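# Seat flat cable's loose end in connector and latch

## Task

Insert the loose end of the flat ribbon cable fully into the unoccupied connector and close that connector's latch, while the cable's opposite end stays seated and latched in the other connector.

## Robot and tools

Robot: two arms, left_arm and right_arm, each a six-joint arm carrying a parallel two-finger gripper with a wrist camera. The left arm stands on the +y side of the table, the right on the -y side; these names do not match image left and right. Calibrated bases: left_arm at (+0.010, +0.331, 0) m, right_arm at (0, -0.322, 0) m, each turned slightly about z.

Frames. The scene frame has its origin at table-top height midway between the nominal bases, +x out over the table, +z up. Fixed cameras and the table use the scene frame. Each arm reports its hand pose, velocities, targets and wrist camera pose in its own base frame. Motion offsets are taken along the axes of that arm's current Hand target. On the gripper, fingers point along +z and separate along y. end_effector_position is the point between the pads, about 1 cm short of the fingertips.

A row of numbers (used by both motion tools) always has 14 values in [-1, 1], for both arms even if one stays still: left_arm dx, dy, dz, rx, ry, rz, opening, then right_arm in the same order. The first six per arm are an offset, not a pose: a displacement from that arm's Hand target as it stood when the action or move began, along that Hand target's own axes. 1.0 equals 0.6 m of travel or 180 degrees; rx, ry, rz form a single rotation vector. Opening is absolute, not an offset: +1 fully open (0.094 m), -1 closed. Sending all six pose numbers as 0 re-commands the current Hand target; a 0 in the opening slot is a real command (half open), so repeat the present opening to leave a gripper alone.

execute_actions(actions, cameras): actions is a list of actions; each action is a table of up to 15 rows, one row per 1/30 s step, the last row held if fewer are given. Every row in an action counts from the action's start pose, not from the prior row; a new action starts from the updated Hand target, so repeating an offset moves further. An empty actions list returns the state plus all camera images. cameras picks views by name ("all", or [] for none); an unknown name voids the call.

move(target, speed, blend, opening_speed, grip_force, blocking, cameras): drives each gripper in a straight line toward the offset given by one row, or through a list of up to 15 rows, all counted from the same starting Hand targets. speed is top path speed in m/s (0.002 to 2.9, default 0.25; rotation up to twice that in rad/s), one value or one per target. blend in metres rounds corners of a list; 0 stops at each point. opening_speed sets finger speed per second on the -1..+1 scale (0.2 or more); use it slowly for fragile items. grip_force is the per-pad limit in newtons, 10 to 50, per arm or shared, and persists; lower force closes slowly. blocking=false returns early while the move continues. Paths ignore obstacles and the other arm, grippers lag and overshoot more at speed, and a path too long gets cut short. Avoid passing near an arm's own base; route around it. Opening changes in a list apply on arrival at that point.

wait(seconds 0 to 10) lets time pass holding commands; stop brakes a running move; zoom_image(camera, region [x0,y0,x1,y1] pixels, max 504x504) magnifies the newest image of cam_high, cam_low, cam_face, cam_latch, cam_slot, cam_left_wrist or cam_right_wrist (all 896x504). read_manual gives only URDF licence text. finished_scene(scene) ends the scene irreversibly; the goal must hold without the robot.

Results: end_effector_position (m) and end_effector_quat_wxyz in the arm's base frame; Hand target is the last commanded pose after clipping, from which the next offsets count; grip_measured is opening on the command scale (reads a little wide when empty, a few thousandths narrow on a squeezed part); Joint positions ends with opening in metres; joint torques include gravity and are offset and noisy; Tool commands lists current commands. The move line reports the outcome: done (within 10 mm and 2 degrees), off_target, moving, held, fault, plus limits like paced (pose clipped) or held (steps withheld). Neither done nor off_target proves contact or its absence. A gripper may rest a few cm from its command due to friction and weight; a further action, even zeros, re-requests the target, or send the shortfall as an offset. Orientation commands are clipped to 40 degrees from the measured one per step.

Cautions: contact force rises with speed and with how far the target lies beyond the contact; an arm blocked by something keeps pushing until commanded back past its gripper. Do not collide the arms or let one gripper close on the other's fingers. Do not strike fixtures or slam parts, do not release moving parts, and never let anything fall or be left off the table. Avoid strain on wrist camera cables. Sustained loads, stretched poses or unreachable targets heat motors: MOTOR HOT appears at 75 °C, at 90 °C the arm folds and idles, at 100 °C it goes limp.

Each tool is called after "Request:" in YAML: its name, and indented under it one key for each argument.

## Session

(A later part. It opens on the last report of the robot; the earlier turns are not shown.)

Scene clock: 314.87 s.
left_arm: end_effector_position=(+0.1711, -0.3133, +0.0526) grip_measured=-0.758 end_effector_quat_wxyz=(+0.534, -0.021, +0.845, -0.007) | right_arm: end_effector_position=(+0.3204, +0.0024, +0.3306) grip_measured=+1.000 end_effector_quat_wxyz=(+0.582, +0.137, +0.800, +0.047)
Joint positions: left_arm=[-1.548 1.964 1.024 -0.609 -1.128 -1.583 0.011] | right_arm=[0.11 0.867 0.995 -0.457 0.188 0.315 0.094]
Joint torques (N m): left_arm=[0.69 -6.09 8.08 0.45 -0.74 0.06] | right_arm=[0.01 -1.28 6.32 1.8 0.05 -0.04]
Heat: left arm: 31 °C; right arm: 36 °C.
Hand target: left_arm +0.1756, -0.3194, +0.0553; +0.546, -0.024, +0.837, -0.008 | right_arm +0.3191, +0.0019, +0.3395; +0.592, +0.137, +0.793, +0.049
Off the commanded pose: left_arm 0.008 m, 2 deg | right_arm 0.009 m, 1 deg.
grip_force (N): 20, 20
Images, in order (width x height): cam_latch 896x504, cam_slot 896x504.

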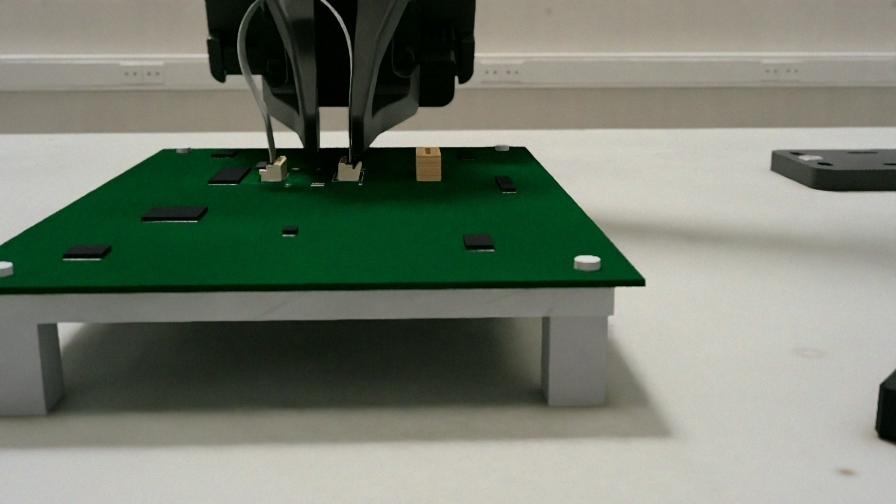

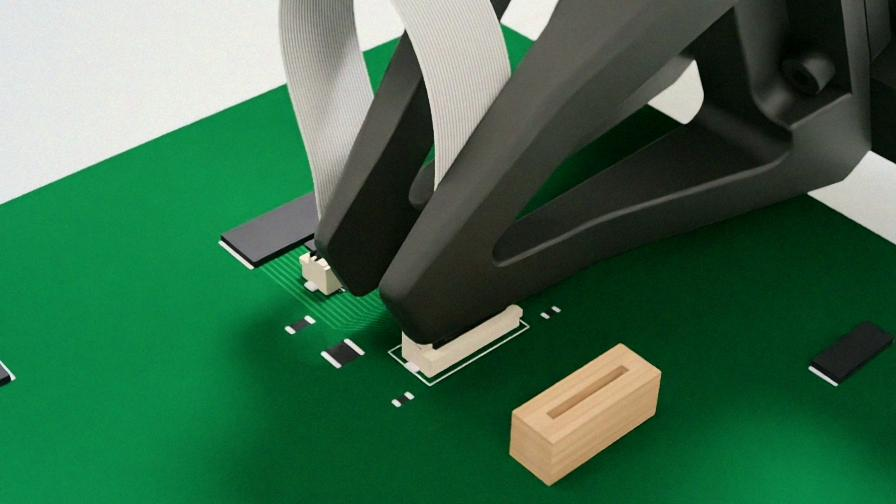

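Request:
execute_actions:
  actions:
    - [[0.0036,0.001,0.0016,-0.0009,-0.0001,0.002,-0.76,0,0,0,0,0,0,1]]
  cameras: ["cam_slot","cam_latch"]

Request:
zoom_image:
  camera: "cam_latch"
  region: [325, 140, 375, 190]

Scene clock: 316.30 s.
left_arm: end_effector_position=(+0.1711, -0.3131, +0.0510) grip_measured=-0.758 end_effector_quat_wxyz=(+0.535, -0.019, +0.845, -0.005) | right_arm: end_effector_position=(+0.3204, +0.0024, +0.3306) grip_measured=+1.000 end_effector_quat_wxyz=(+0.582, +0.137, +0.800, +0.047)
Joint positions: left_arm=[-1.548 1.969 1.024 -0.607 -1.128 -1.583 0.011] | right_arm=[0.11 0.867 0.995 -0.457 0.188 0.315 0.094]
Joint torques (N m): left_arm=[0.7 -6.05 7.88 0.43 -0.72 0.05] | right_arm=[-0.01 -1.28 6.32 1.8 0.05 -0.04]
Heat: left arm: 31 °C; right arm: 36 °C.
Hand target: left_arm +0.1756, -0.3189, +0.0530; +0.546, -0.022, +0.837, -0.005 | right_arm +0.3191, +0.0019, +0.3395; +0.592, +0.137, +0.793, +0.049
Off the commanded pose: left_arm 0.008 m, 2 deg | right_arm 0.009 m, 1 deg.
grip_force (N): 20, 20
Images, in order (width x height): cam_latch 896x504, cam_slot 896x504.

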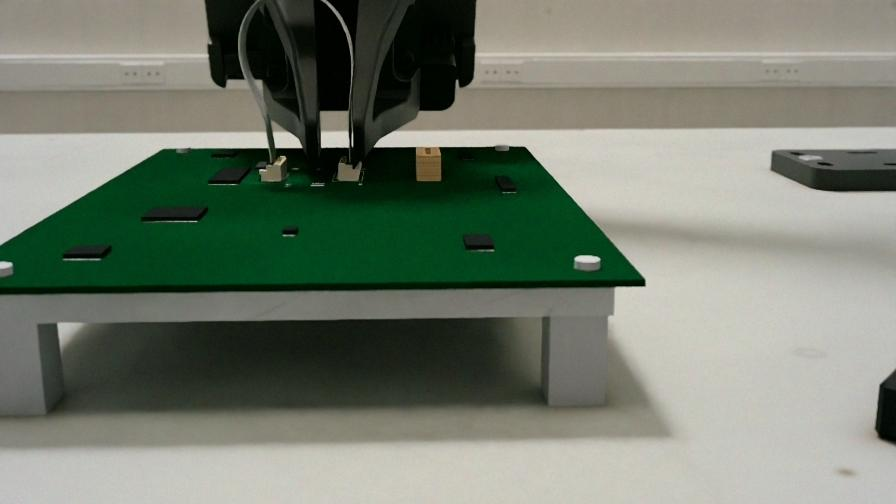

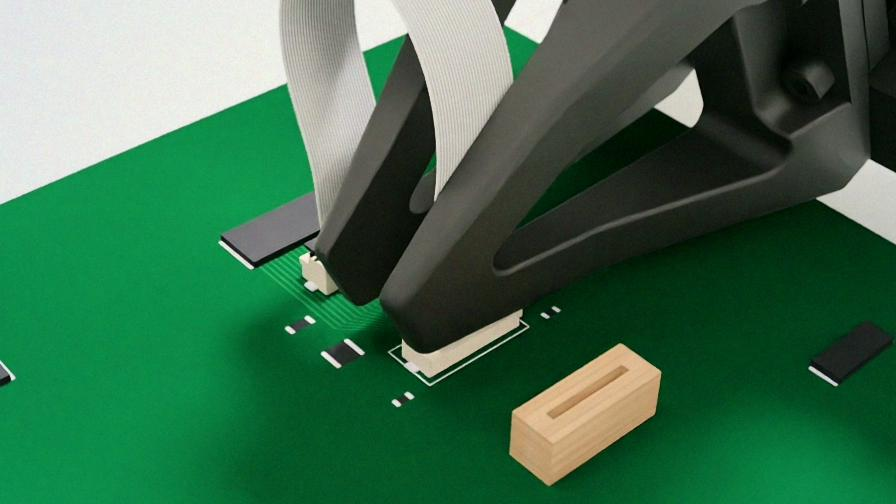

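Scaled by 10.080 from the camera's 896x504 image, which has a finer 1280x720 frame.

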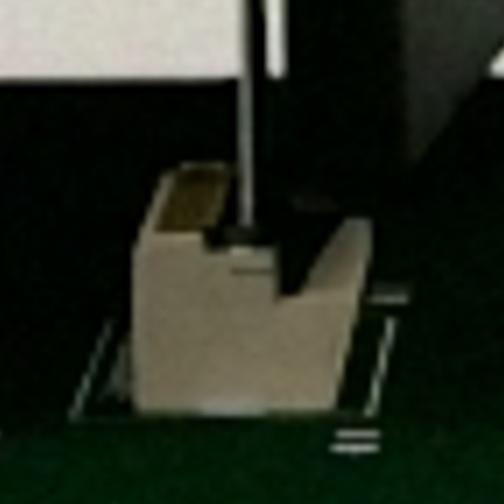

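Request:
execute_actions:
  actions:
    - [[0,0,0,0,0,0,-0.80,0,0,0,0,0,0,1]]
  cameras: ["cam_latch"]

Request:
zoom_image:
  camera: "cam_latch"
  region: [325, 140, 375, 190]

Scene clock: 319.13 s.
left_arm: end_effector_position=(+0.1711, -0.3131, +0.0510) grip_measured=-0.798 end_effector_quat_wxyz=(+0.535, -0.019, +0.845, -0.005) | right_arm: end_effector_position=(+0.3204, +0.0024, +0.3306) grip_measured=+1.000 end_effector_quat_wxyz=(+0.582, +0.137, +0.800, +0.047)
Joint positions: left_arm=[-1.548 1.969 1.024 -0.607 -1.128 -1.583 0.009] | right_arm=[0.11 0.867 0.995 -0.457 0.188 0.315 0.094]
Joint torques (N m): left_arm=[0.65 -6.12 7.87 0.38 -0.7 0.06] | right_arm=[-0.02 -1.28 6.32 1.79 0.06 -0.03]
Heat: left arm: 31 °C; right arm: 36 °C.
Hand target: left_arm +0.1756, -0.3189, +0.0530; +0.546, -0.022, +0.837, -0.005 | right_arm +0.3191, +0.0019, +0.3395; +0.592, +0.137, +0.793, +0.049
Off the commanded pose: left_arm 0.008 m, 2 deg | right_arm 0.009 m, 1 deg.
grip_force (N): 20, 20
Images, in order (width x height): cam_latch 896x504.

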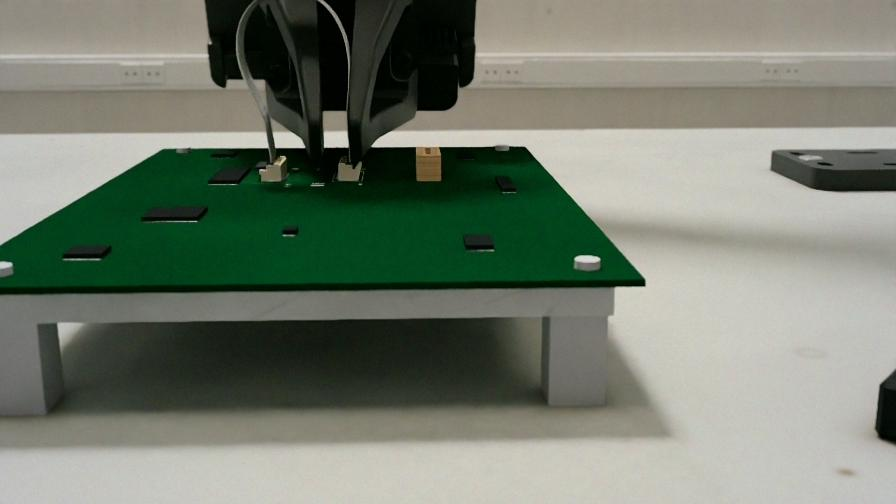

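Scaled by 10.080 from the camera's 896x504 image, which has a finer 1280x720 frame.

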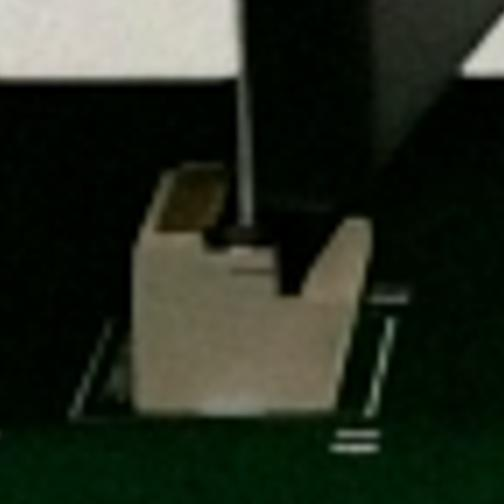

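Request:
execute_actions:
  actions:
    - [[0.0027,0.0008,0.0012,-0.0007,-0.0001,0.0015,-0.80,0,0,0,0,0,0,1]]
  cameras: ["cam_latch"]

Request:
zoom_image:
  camera: "cam_latch"
  region: [325, 140, 375, 190]

Scene clock: 320.60 s.
left_arm: end_effector_position=(+0.1711, -0.3131, +0.0510) grip_measured=-0.798 end_effector_quat_wxyz=(+0.535, -0.019, +0.845, -0.005) | right_arm: end_effector_position=(+0.3204, +0.0024, +0.3306) grip_measured=+1.000 end_effector_quat_wxyz=(+0.582, +0.137, +0.800, +0.047)
Joint positions: left_arm=[-1.548 1.969 1.024 -0.607 -1.128 -1.583 0.009] | right_arm=[0.11 0.867 0.995 -0.457 0.188 0.315 0.094]
Joint torques (N m): left_arm=[0.69 -5.68 7.82 0.42 -0.74 0.07] | right_arm=[-0.01 -1.28 6.31 1.8 0.06 -0.04]
Heat: left arm: 31 °C; right arm: 36 °C.
Hand target: left_arm +0.1756, -0.3185, +0.0512; +0.547, -0.021, +0.837, -0.003 | right_arm +0.3191, +0.0019, +0.3395; +0.592, +0.137, +0.793, +0.049
Off the commanded pose: left_arm 0.007 m, 2 deg | right_arm 0.009 m, 1 deg.
grip_force (N): 20, 20
Images, in order (width x height): cam_latch 896x504.

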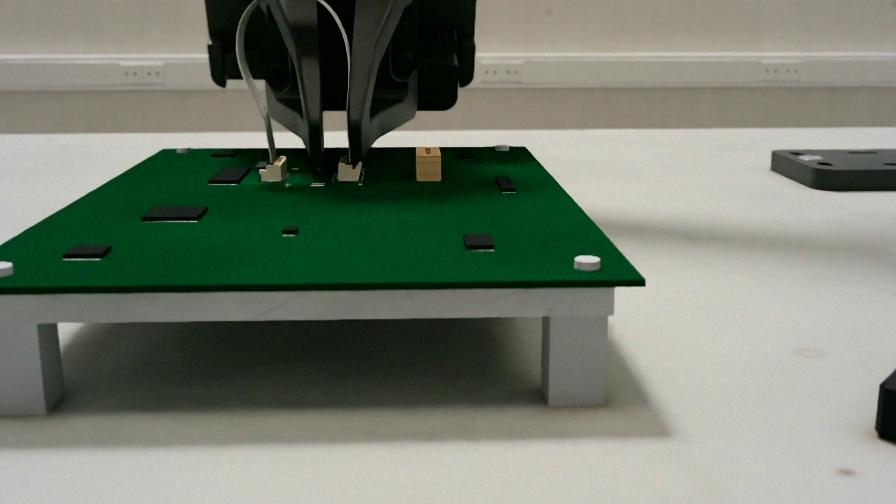

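Scaled by 10.080 from the camera's 896x504 image, which has a finer 1280x720 frame.

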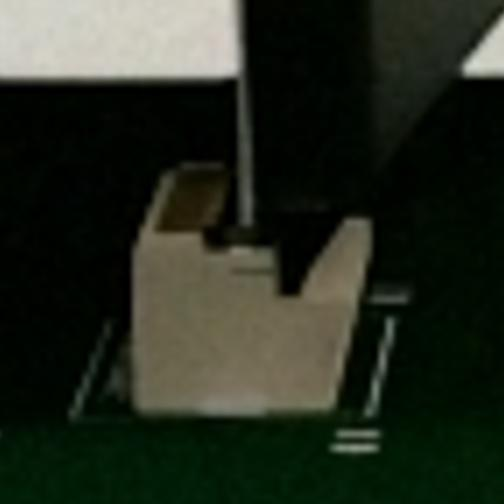

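Request:
execute_actions:
  actions:
    - [[0.0027,0.0008,0.0012,-0.0007,-0.0001,0.0015,-0.77,0,0,0,0,0,0,1]]
  cameras: ["cam_latch","cam_slot"]

Request:
zoom_image:
  camera: "cam_latch"
  region: [325, 140, 375, 190]

Request:
zoom_image:
  camera: "cam_slot"
  region: [360, 240, 540, 390]

Scene clock: 322.53 s.
left_arm: end_effector_position=(+0.1720, -0.3127, +0.0505) grip_measured=-0.772 end_effector_quat_wxyz=(+0.540, -0.018, +0.842, -0.002) | right_arm: end_effector_position=(+0.3204, +0.0024, +0.3306) grip_measured=+1.000 end_effector_quat_wxyz=(+0.582, +0.137, +0.800, +0.047)
Joint positions: left_arm=[-1.548 1.977 1.024 -0.606 -1.14 -1.582 0.011] | right_arm=[0.11 0.867 0.995 -0.457 0.188 0.315 0.094]
Joint torques (N m): left_arm=[0.68 -5.7 7.9 0.4 -0.64 0.08] | right_arm=[-0.01 -1.25 6.31 1.8 0.05 -0.04]
Heat: left arm: 31 °C; right arm: 36 °C.
Hand target: left_arm +0.1756, -0.3181, +0.0493; +0.547, -0.019, +0.837, -0.001 | right_arm +0.3191, +0.0019, +0.3395; +0.592, +0.137, +0.793, +0.049
Off the commanded pose: left_arm 0.007 m, 1 deg | right_arm 0.009 m, 1 deg.
grip_force (N): 20, 20
Images, in order (width x height): cam_latch 896x504, cam_slot 896x504.

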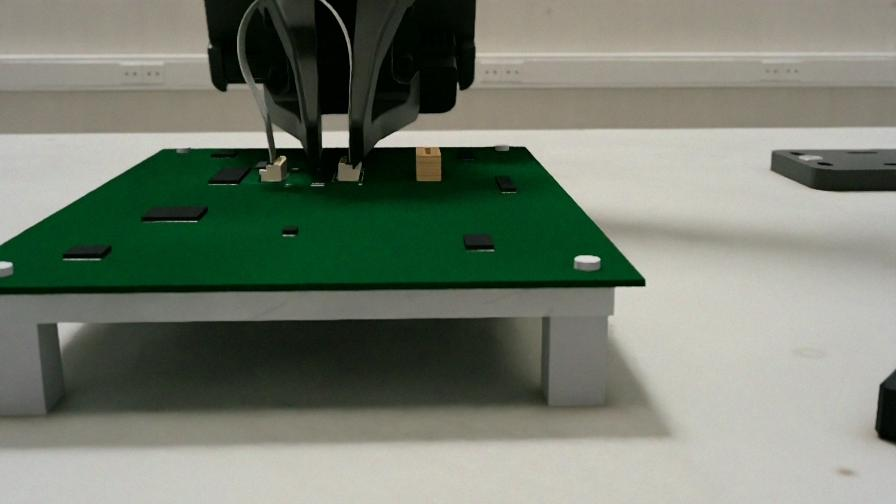

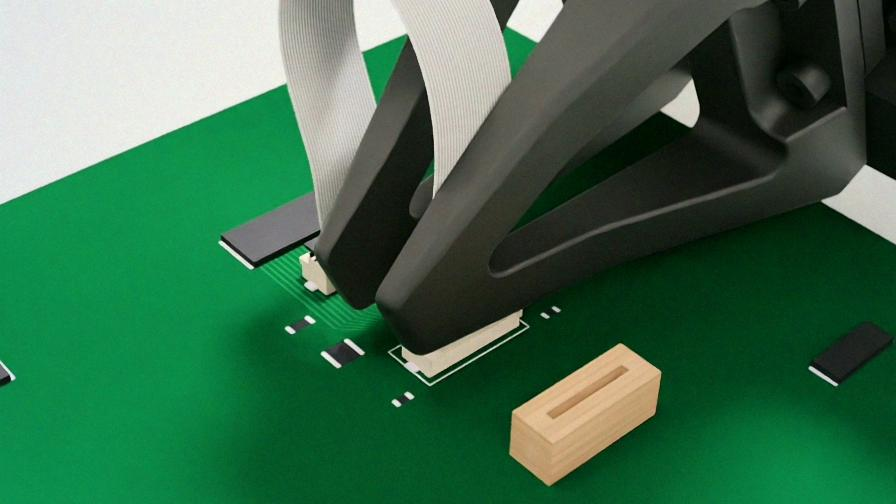

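Scaled by 10.080 from the camera's 896x504 image, which has a finer 1280x720 frame.

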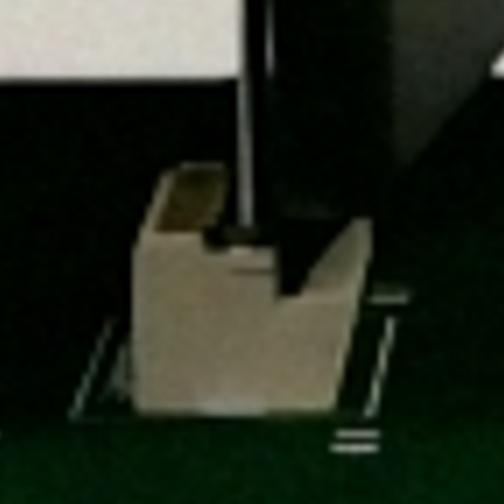

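Scaled by 2.800 from the camera's 896x504 image, which has a finer 1280x720 frame.

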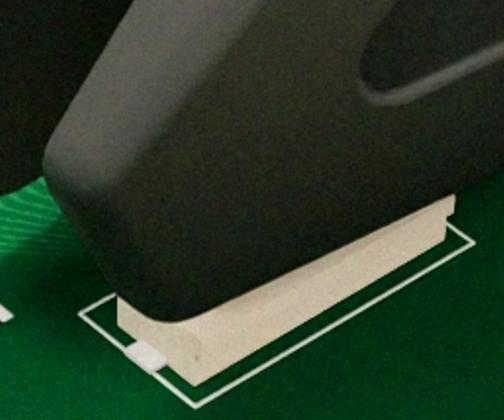

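Request:
execute_actions:
  actions:
    - [[0.0036,0.001,0.0016,-0.0009,-0.0001,0.002,-0.73,0,0,0,0,0,0,1]]
  cameras: ["cam_latch","cam_slot"]

Request:
zoom_image:
  camera: "cam_latch"
  region: [325, 140, 375, 190]

Request:
zoom_image:
  camera: "cam_slot"
  region: [360, 240, 540, 390]

Scene clock: 324.37 s.
left_arm: end_effector_position=(+0.1726, -0.3125, +0.0502) grip_measured=-0.732 end_effector_quat_wxyz=(+0.543, -0.016, +0.840, +0.000) | right_arm: end_effector_position=(+0.3204, +0.0024, +0.3306) grip_measured=+1.000 end_effector_quat_wxyz=(+0.582, +0.137, +0.800, +0.047)
Joint positions: left_arm=[-1.548 1.983 1.024 -0.604 -1.148 -1.582 0.013] | right_arm=[0.11 0.867 0.995 -0.457 0.188 0.315 0.094]
Joint torques (N m): left_arm=[0.62 -5.63 7.66 0.43 -0.53 0.07] | right_arm=[-0.01 -1.26 6.31 1.8 0.05 -0.04]
Heat: left arm: 31 °C; right arm: 36 °C.
Hand target: left_arm +0.1756, -0.3175, +0.0469; +0.547, -0.017, +0.837, +0.003 | right_arm +0.3191, +0.0019, +0.3395; +0.592, +0.137, +0.793, +0.049
Off the commanded pose: left_arm 0.007 m, 1 deg | right_arm 0.009 m, 1 deg.
grip_force (N): 20, 20
Images, in order (width x height): cam_latch 896x504, cam_slot 896x504.

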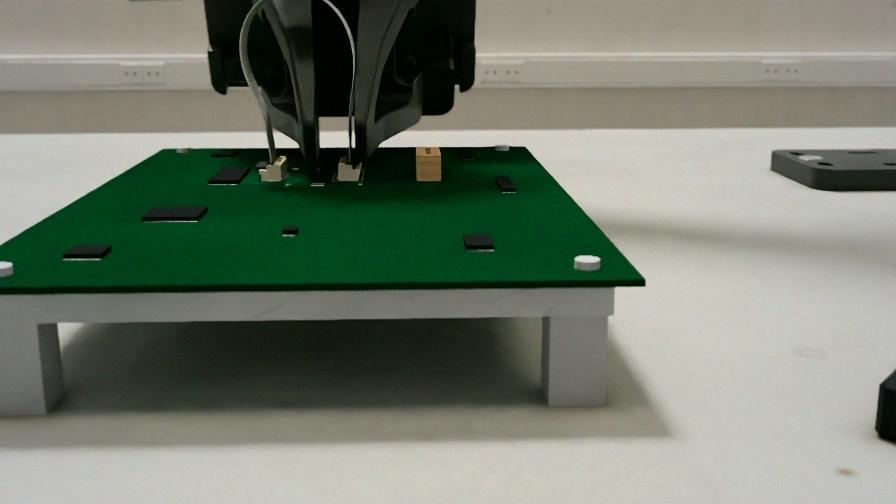

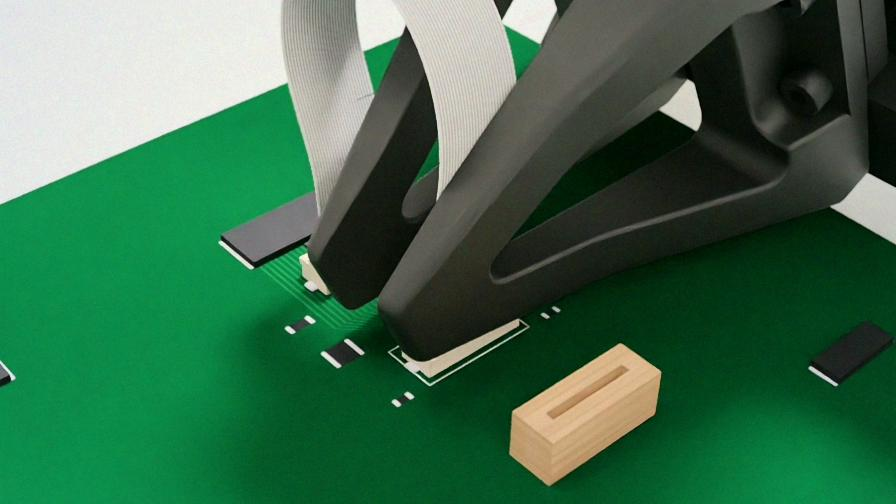

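Scaled by 10.080 from the camera's 896x504 image, which has a finer 1280x720 frame.

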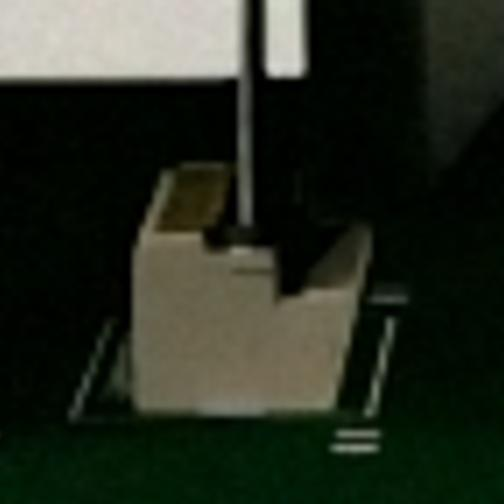

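Scaled by 2.800 from the camera's 896x504 image, which has a finer 1280x720 frame.

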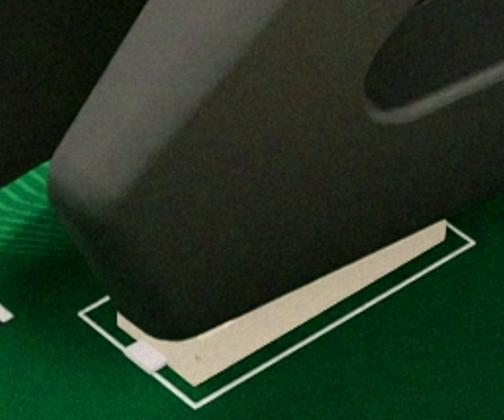

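Request:
execute_actions:
  actions: []
  cameras: ["cam_face","cam_latch","cam_low"]

Request:
zoom_image:
  camera: "cam_latch"
  region: [335, 145, 365, 175]

Request:
zoom_image:
  camera: "cam_face"
  region: [470, 140, 600, 260]

Scene clock: 327.30 s.
left_arm: end_effector_position=(+0.1726, -0.3125, +0.0502) grip_measured=-0.732 end_effector_quat_wxyz=(+0.543, -0.016, +0.840, +0.000) | right_arm: end_effector_position=(+0.3204, +0.0024, +0.3306) grip_measured=+1.000 end_effector_quat_wxyz=(+0.582, +0.137, +0.800, +0.047)
Joint positions: left_arm=[-1.548 1.983 1.024 -0.604 -1.148 -1.582 0.013] | right_arm=[0.11 0.867 0.995 -0.457 0.188 0.315 0.094]
Joint velocities: within noise
Joint torques (N m): left_arm=[0.76 -5.71 7.56 0.4 -0.54 0.06] | right_arm=[-0.01 -1.28 6.32 1.81 0.05 -0.03]
Heat: left arm: 31 °C; right arm: 36 °C.
Hand target: left_arm +0.1756, -0.3175, +0.0469; +0.547, -0.017, +0.837, +0.003 | right_arm +0.3191, +0.0019, +0.3395; +0.592, +0.137, +0.793, +0.049
Tool commands: left_gripper/opening=-0.73 right_gripper/opening=+1.0
Off the commanded pose: left_arm 0.007 m, 1 deg | right_arm 0.009 m, 1 deg.
grip_force (N): 20, 20
Images, in order (width x height): cam_low 896x504, cam_face 896x504, cam_latch 896x504.

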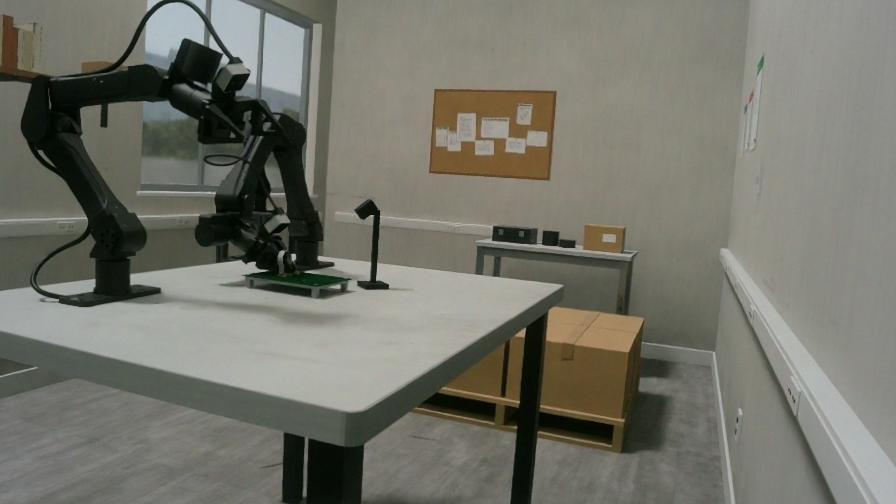

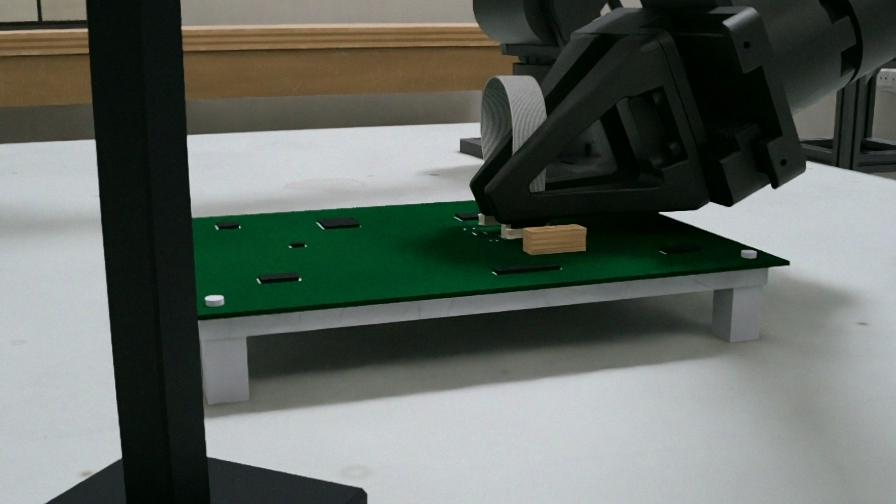

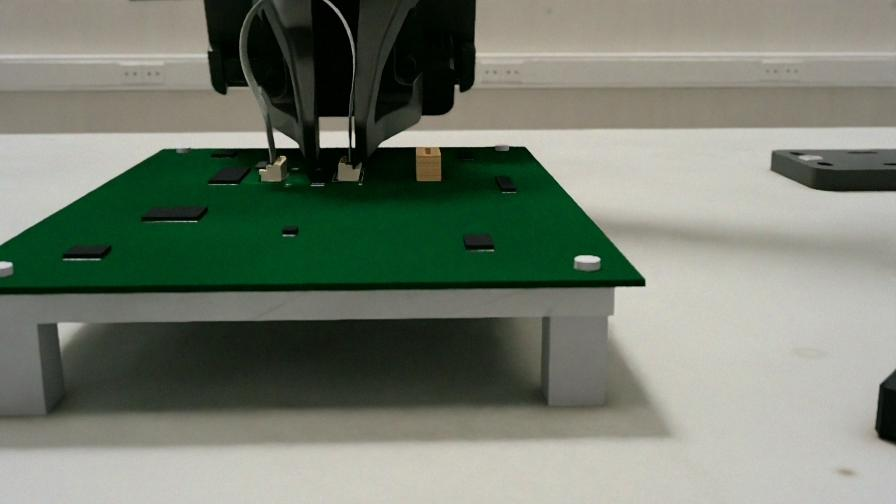

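Scaled by 16.800 from the camera's 896x504 image, which has a finer 1280x720 frame.

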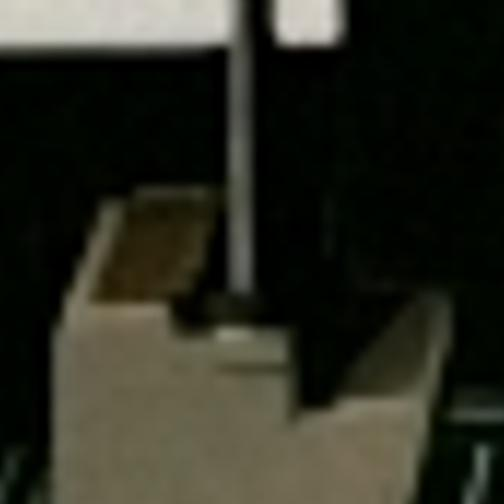

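Scaled by 3.877 from the camera's 896x504 image, which has a finer 1280x720 frame.

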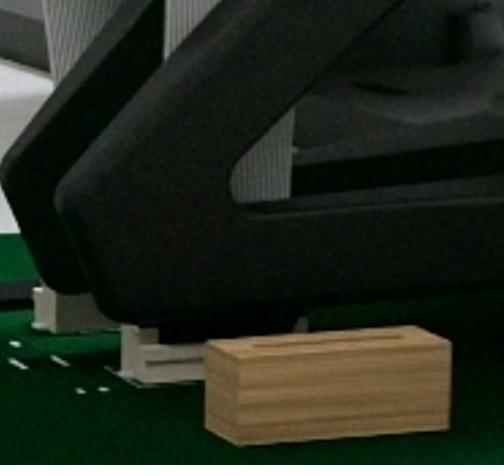

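Request:
execute_actions:
  actions:
    - [[0.0036,0.001,0.0016,-0.0009,-0.0001,0.002,-0.68,0,0,0,0,0,0,1]]
  cameras: ["cam_latch","cam_face"]

Request:
zoom_image:
  camera: "cam_latch"
  region: [335, 145, 365, 175]

Request:
zoom_image:
  camera: "cam_face"
  region: [480, 190, 570, 260]

Scene clock: 329.67 s.
left_arm: end_effector_position=(+0.1728, -0.3123, +0.0486) grip_measured=-0.682 end_effector_quat_wxyz=(+0.544, -0.015, +0.839, +0.002) | right_arm: end_effector_position=(+0.3204, +0.0024, +0.3306) grip_measured=+1.000 end_effector_quat_wxyz=(+0.582, +0.137, +0.800, +0.047)
Joint positions: left_arm=[-1.548 1.99 1.024 -0.603 -1.151 -1.582 0.015] | right_arm=[0.11 0.867 0.995 -0.457 0.188 0.315 0.094]
Joint torques (N m): left_arm=[0.75 -5.65 7.66 0.42 -0.54 0.05] | right_arm=[-0.01 -1.26 6.31 1.8 0.05 -0.04]
Heat: left arm: 31 °C; right arm: 36 °C.
Hand target: left_arm +0.1756, -0.3169, +0.0446; +0.547, -0.016, +0.837, +0.005 | right_arm +0.3191, +0.0019, +0.3395; +0.592, +0.137, +0.793, +0.049
Off the commanded pose: left_arm 0.007 m, 1 deg | right_arm 0.009 m, 1 deg.
grip_force (N): 20, 20
Images, in order (width x height): cam_face 896x504, cam_latch 896x504.

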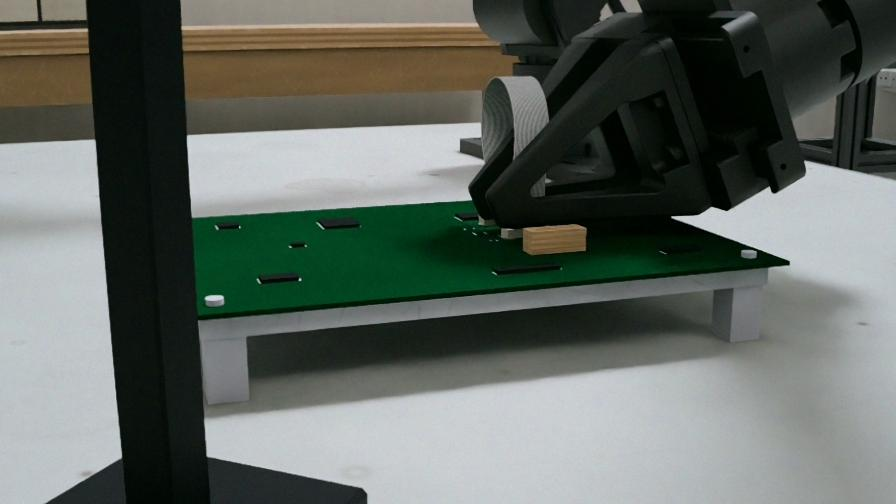

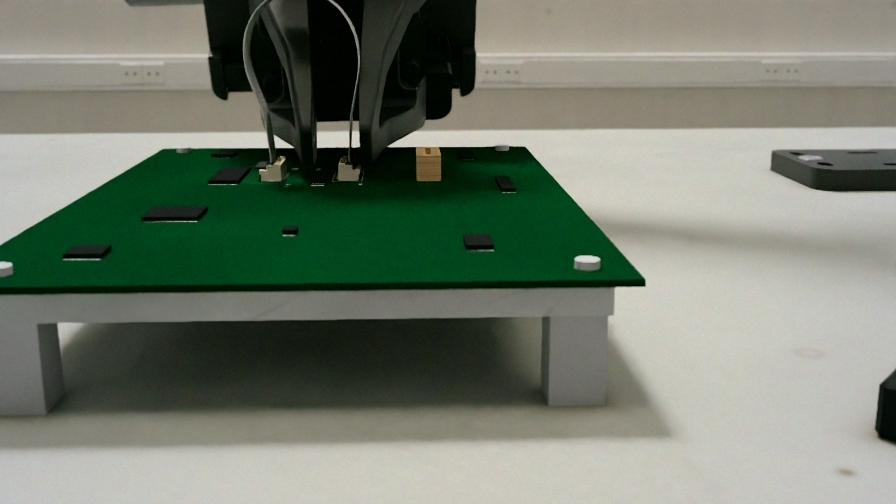

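Scaled by 16.800 from the camera's 896x504 image, which has a finer 1280x720 frame.

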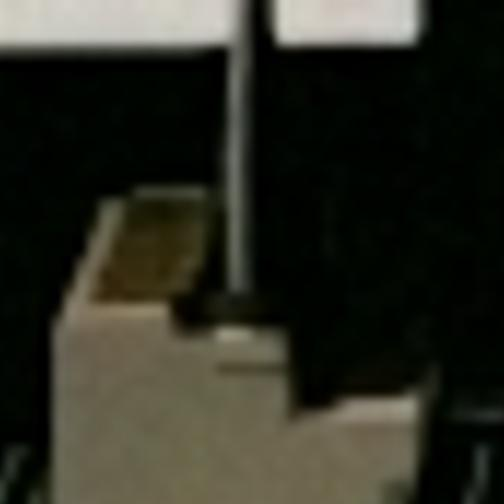

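Scaled by 5.600 from the camera's 896x504 image, which has a finer 1280x720 frame.

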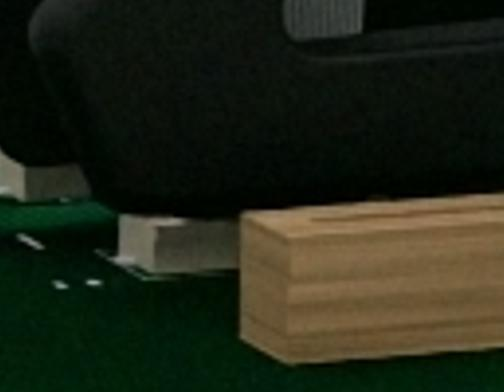

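Request:
execute_actions:
  actions:
    - [[0.0036,0.001,0.0016,-0.0009,-0.0001,0.002,-0.68,0,0,0,0,0,0,1]]

Request:
execute_actions:
  actions:
    - [[0.0036,0.001,0.0016,-0.0009,-0.0001,0.002,-0.68,0,0,0,0,0,0,1]]
  cameras: ["cam_latch","cam_face","cam_slot"]

Request:
zoom_image:
  camera: "cam_latch"
  region: [335, 145, 365, 175]

Request:
zoom_image:
  camera: "cam_slot"
  region: [360, 240, 540, 390]

Scene clock: 331.87 s.
left_arm: end_effector_position=(+0.1731, -0.3117, +0.0464) grip_measured=-0.682 end_effector_quat_wxyz=(+0.546, -0.012, +0.838, +0.006) | right_arm: end_effector_position=(+0.3204, +0.0024, +0.3306) grip_measured=+1.000 end_effector_quat_wxyz=(+0.582, +0.137, +0.800, +0.047)
Joint positions: left_arm=[-1.548 1.999 1.024 -0.602 -1.154 -1.582 0.015] | right_arm=[0.11 0.867 0.995 -0.457 0.188 0.315 0.094]
Joint torques (N m): left_arm=[0.62 -5.67 7.47 0.37 -0.49 0.05] | right_arm=[-0.03 -1.26 6.31 1.8 0.06 -0.04]
Heat: left arm: 31 °C; right arm: 36 °C.
Hand target: left_arm +0.1756, -0.3164, +0.0423; +0.547, -0.014, +0.837, +0.008 | right_arm +0.3191, +0.0019, +0.3395; +0.592, +0.137, +0.793, +0.049
Off the commanded pose: left_arm 0.007 m, 0 deg | right_arm 0.009 m, 1 deg.
grip_force (N): 20, 20

Scene clock: 332.57 s.
left_arm: end_effector_position=(+0.1734, -0.3115, +0.0462) grip_measured=-0.682 end_effector_quat_wxyz=(+0.548, -0.011, +0.837, +0.007) | right_arm: end_effector_position=(+0.3204, +0.0024, +0.3306) grip_measured=+1.000 end_effector_quat_wxyz=(+0.582, +0.137, +0.800, +0.047)
Joint positions: left_arm=[-1.548 2.003 1.024 -0.602 -1.159 -1.582 0.015] | right_arm=[0.11 0.867 0.995 -0.457 0.188 0.315 0.094]
Joint torques (N m): left_arm=[0.98 -5.45 7.38 0.39 -0.51 0.03] | right_arm=[-0.01 -1.26 6.32 1.8 0.05 -0.04]
Heat: left arm: 31 °C; right arm: 36 °C.
Hand target: left_arm +0.1756, -0.3158, +0.0399; +0.547, -0.012, +0.837, +0.011 | right_arm +0.3191, +0.0019, +0.3395; +0.592, +0.137, +0.793, +0.049
Off the commanded pose: left_arm 0.008 m, 0 deg | right_arm 0.009 m, 1 deg.
grip_force (N): 20, 20
Images, in order (width x height): cam_face 896x504, cam_latch 896x504, cam_slot 896x504.

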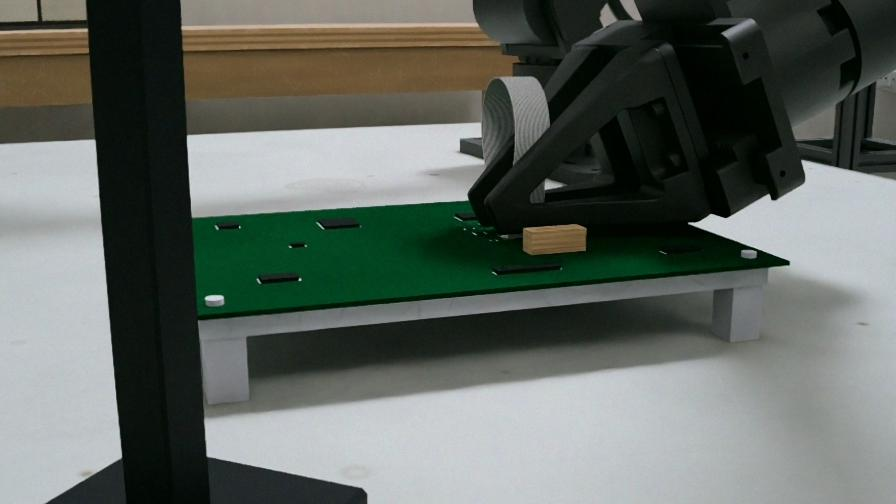

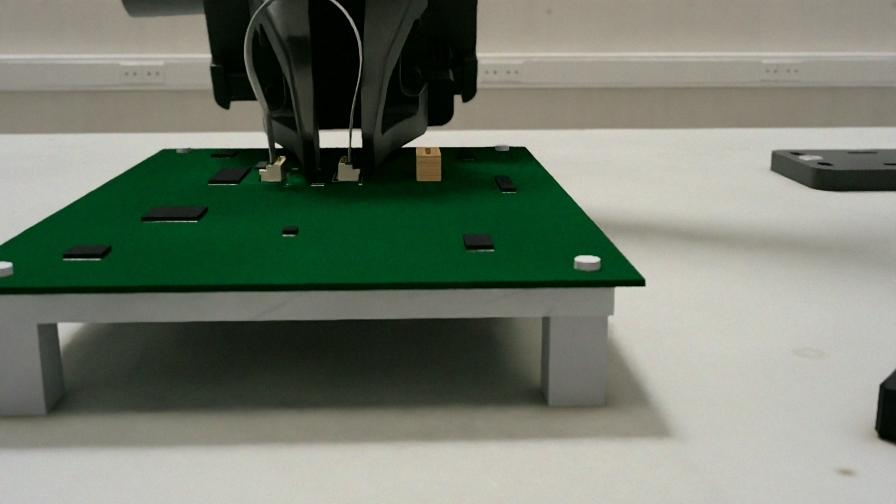

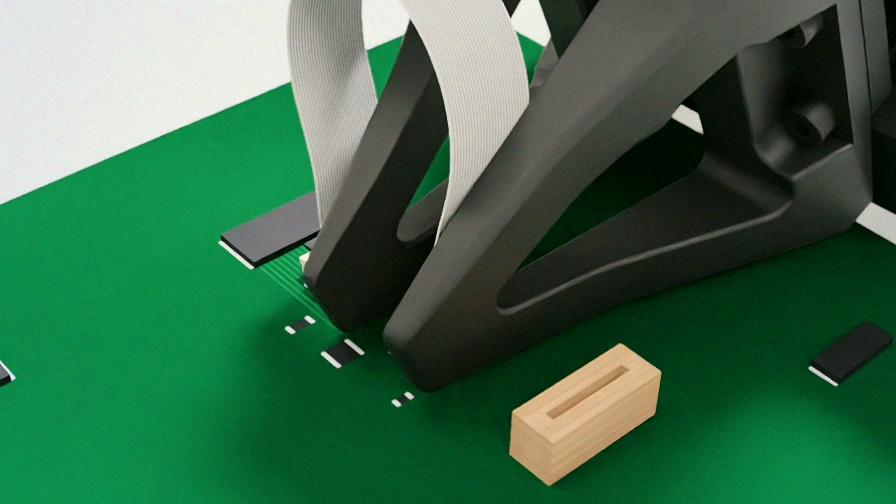

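Scaled by 16.800 from the camera's 896x504 image, which has a finer 1280x720 frame.

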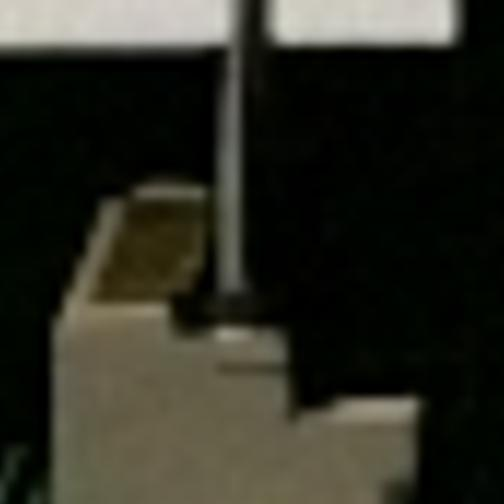

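Scaled by 2.800 from the camera's 896x504 image, which has a finer 1280x720 frame.

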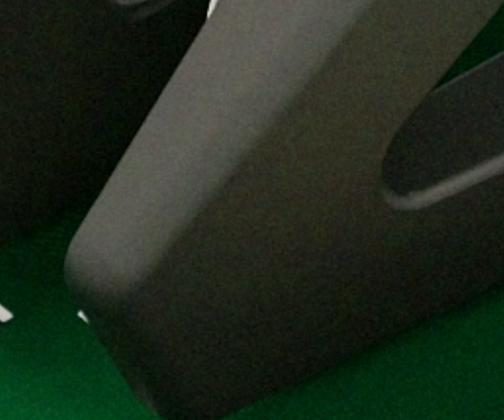

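Request:
execute_actions:
  actions:
    - [[-0.0385,-0.0111,-0.0177,0.0098,0.0007,-0.0216,-0.68,0,0,0,0,0,0,1]]
  cameras: ["cam_latch","cam_face","cam_slot"]

Request:
zoom_image:
  camera: "cam_latch"
  region: [335, 145, 365, 175]

Request:
zoom_image:
  camera: "cam_slot"
  region: [360, 240, 540, 390]

Scene clock: 334.90 s.
left_arm: end_effector_position=(+0.1722, -0.3127, +0.0468) grip_measured=-0.682 end_effector_quat_wxyz=(+0.541, -0.015, +0.841, +0.002) | right_arm: end_effector_position=(+0.3204, +0.0024, +0.3306) grip_measured=+1.000 end_effector_quat_wxyz=(+0.582, +0.137, +0.800, +0.047)
Joint positions: left_arm=[-1.548 1.992 1.025 -0.602 -1.142 -1.582 0.015] | right_arm=[0.11 0.867 0.995 -0.457 0.188 0.315 0.094]
Joint torques (N m): left_arm=[0.65 -10.36 8.42 0.31 -0.6 0.01] | right_arm=[-0.01 -1.28 6.32 1.8 0.06 -0.04]
Heat: left arm: 31 °C; right arm: 37 °C.
Hand target: left_arm +0.1753, -0.3225, +0.0652; +0.546, -0.032, +0.837, -0.020 | right_arm +0.3191, +0.0019, +0.3395; +0.592, +0.137, +0.793, +0.049
Off the commanded pose: left_arm 0.021 m, 3 deg | right_arm 0.009 m, 1 deg.
grip_force (N): 20, 20
Images, in order (width x height): cam_face 896x504, cam_latch 896x504, cam_slot 896x504.

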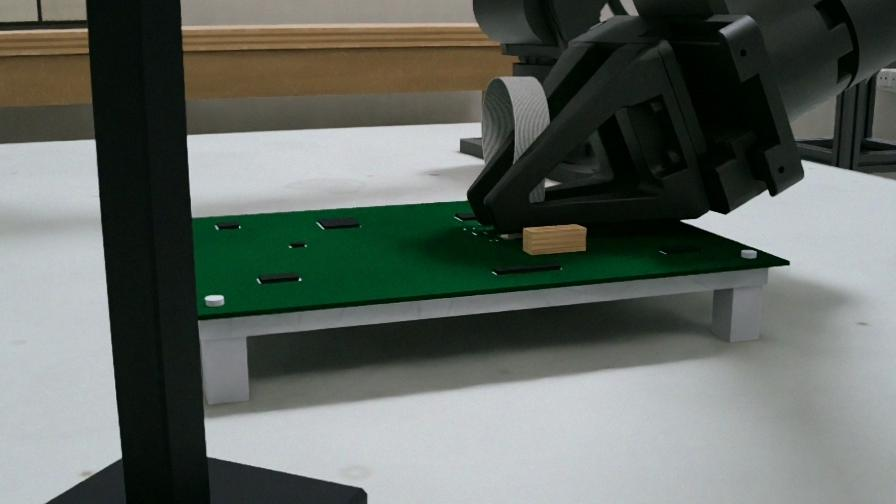

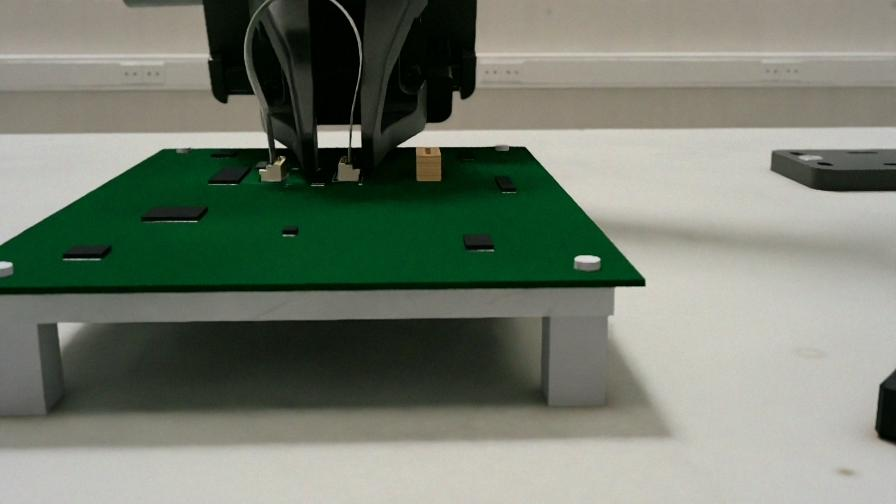

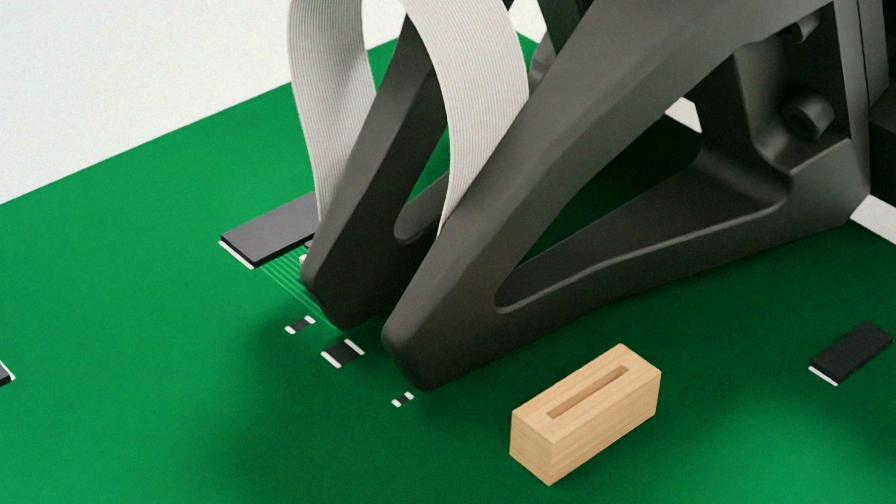

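Scaled by 16.800 from the camera's 896x504 image, which has a finer 1280x720 frame.

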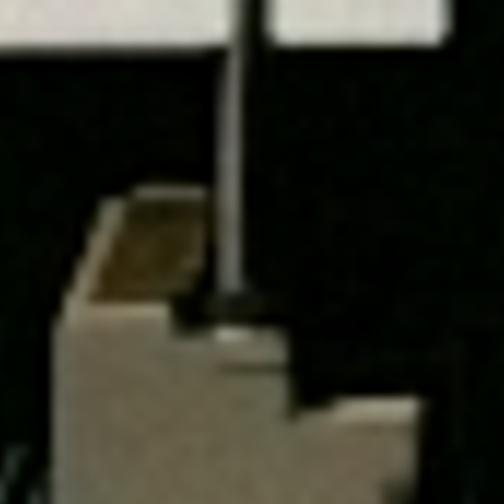

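Scaled by 2.800 from the camera's 896x504 image, which has a finer 1280x720 frame.

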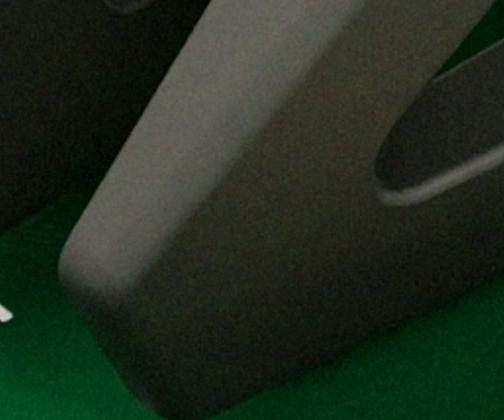

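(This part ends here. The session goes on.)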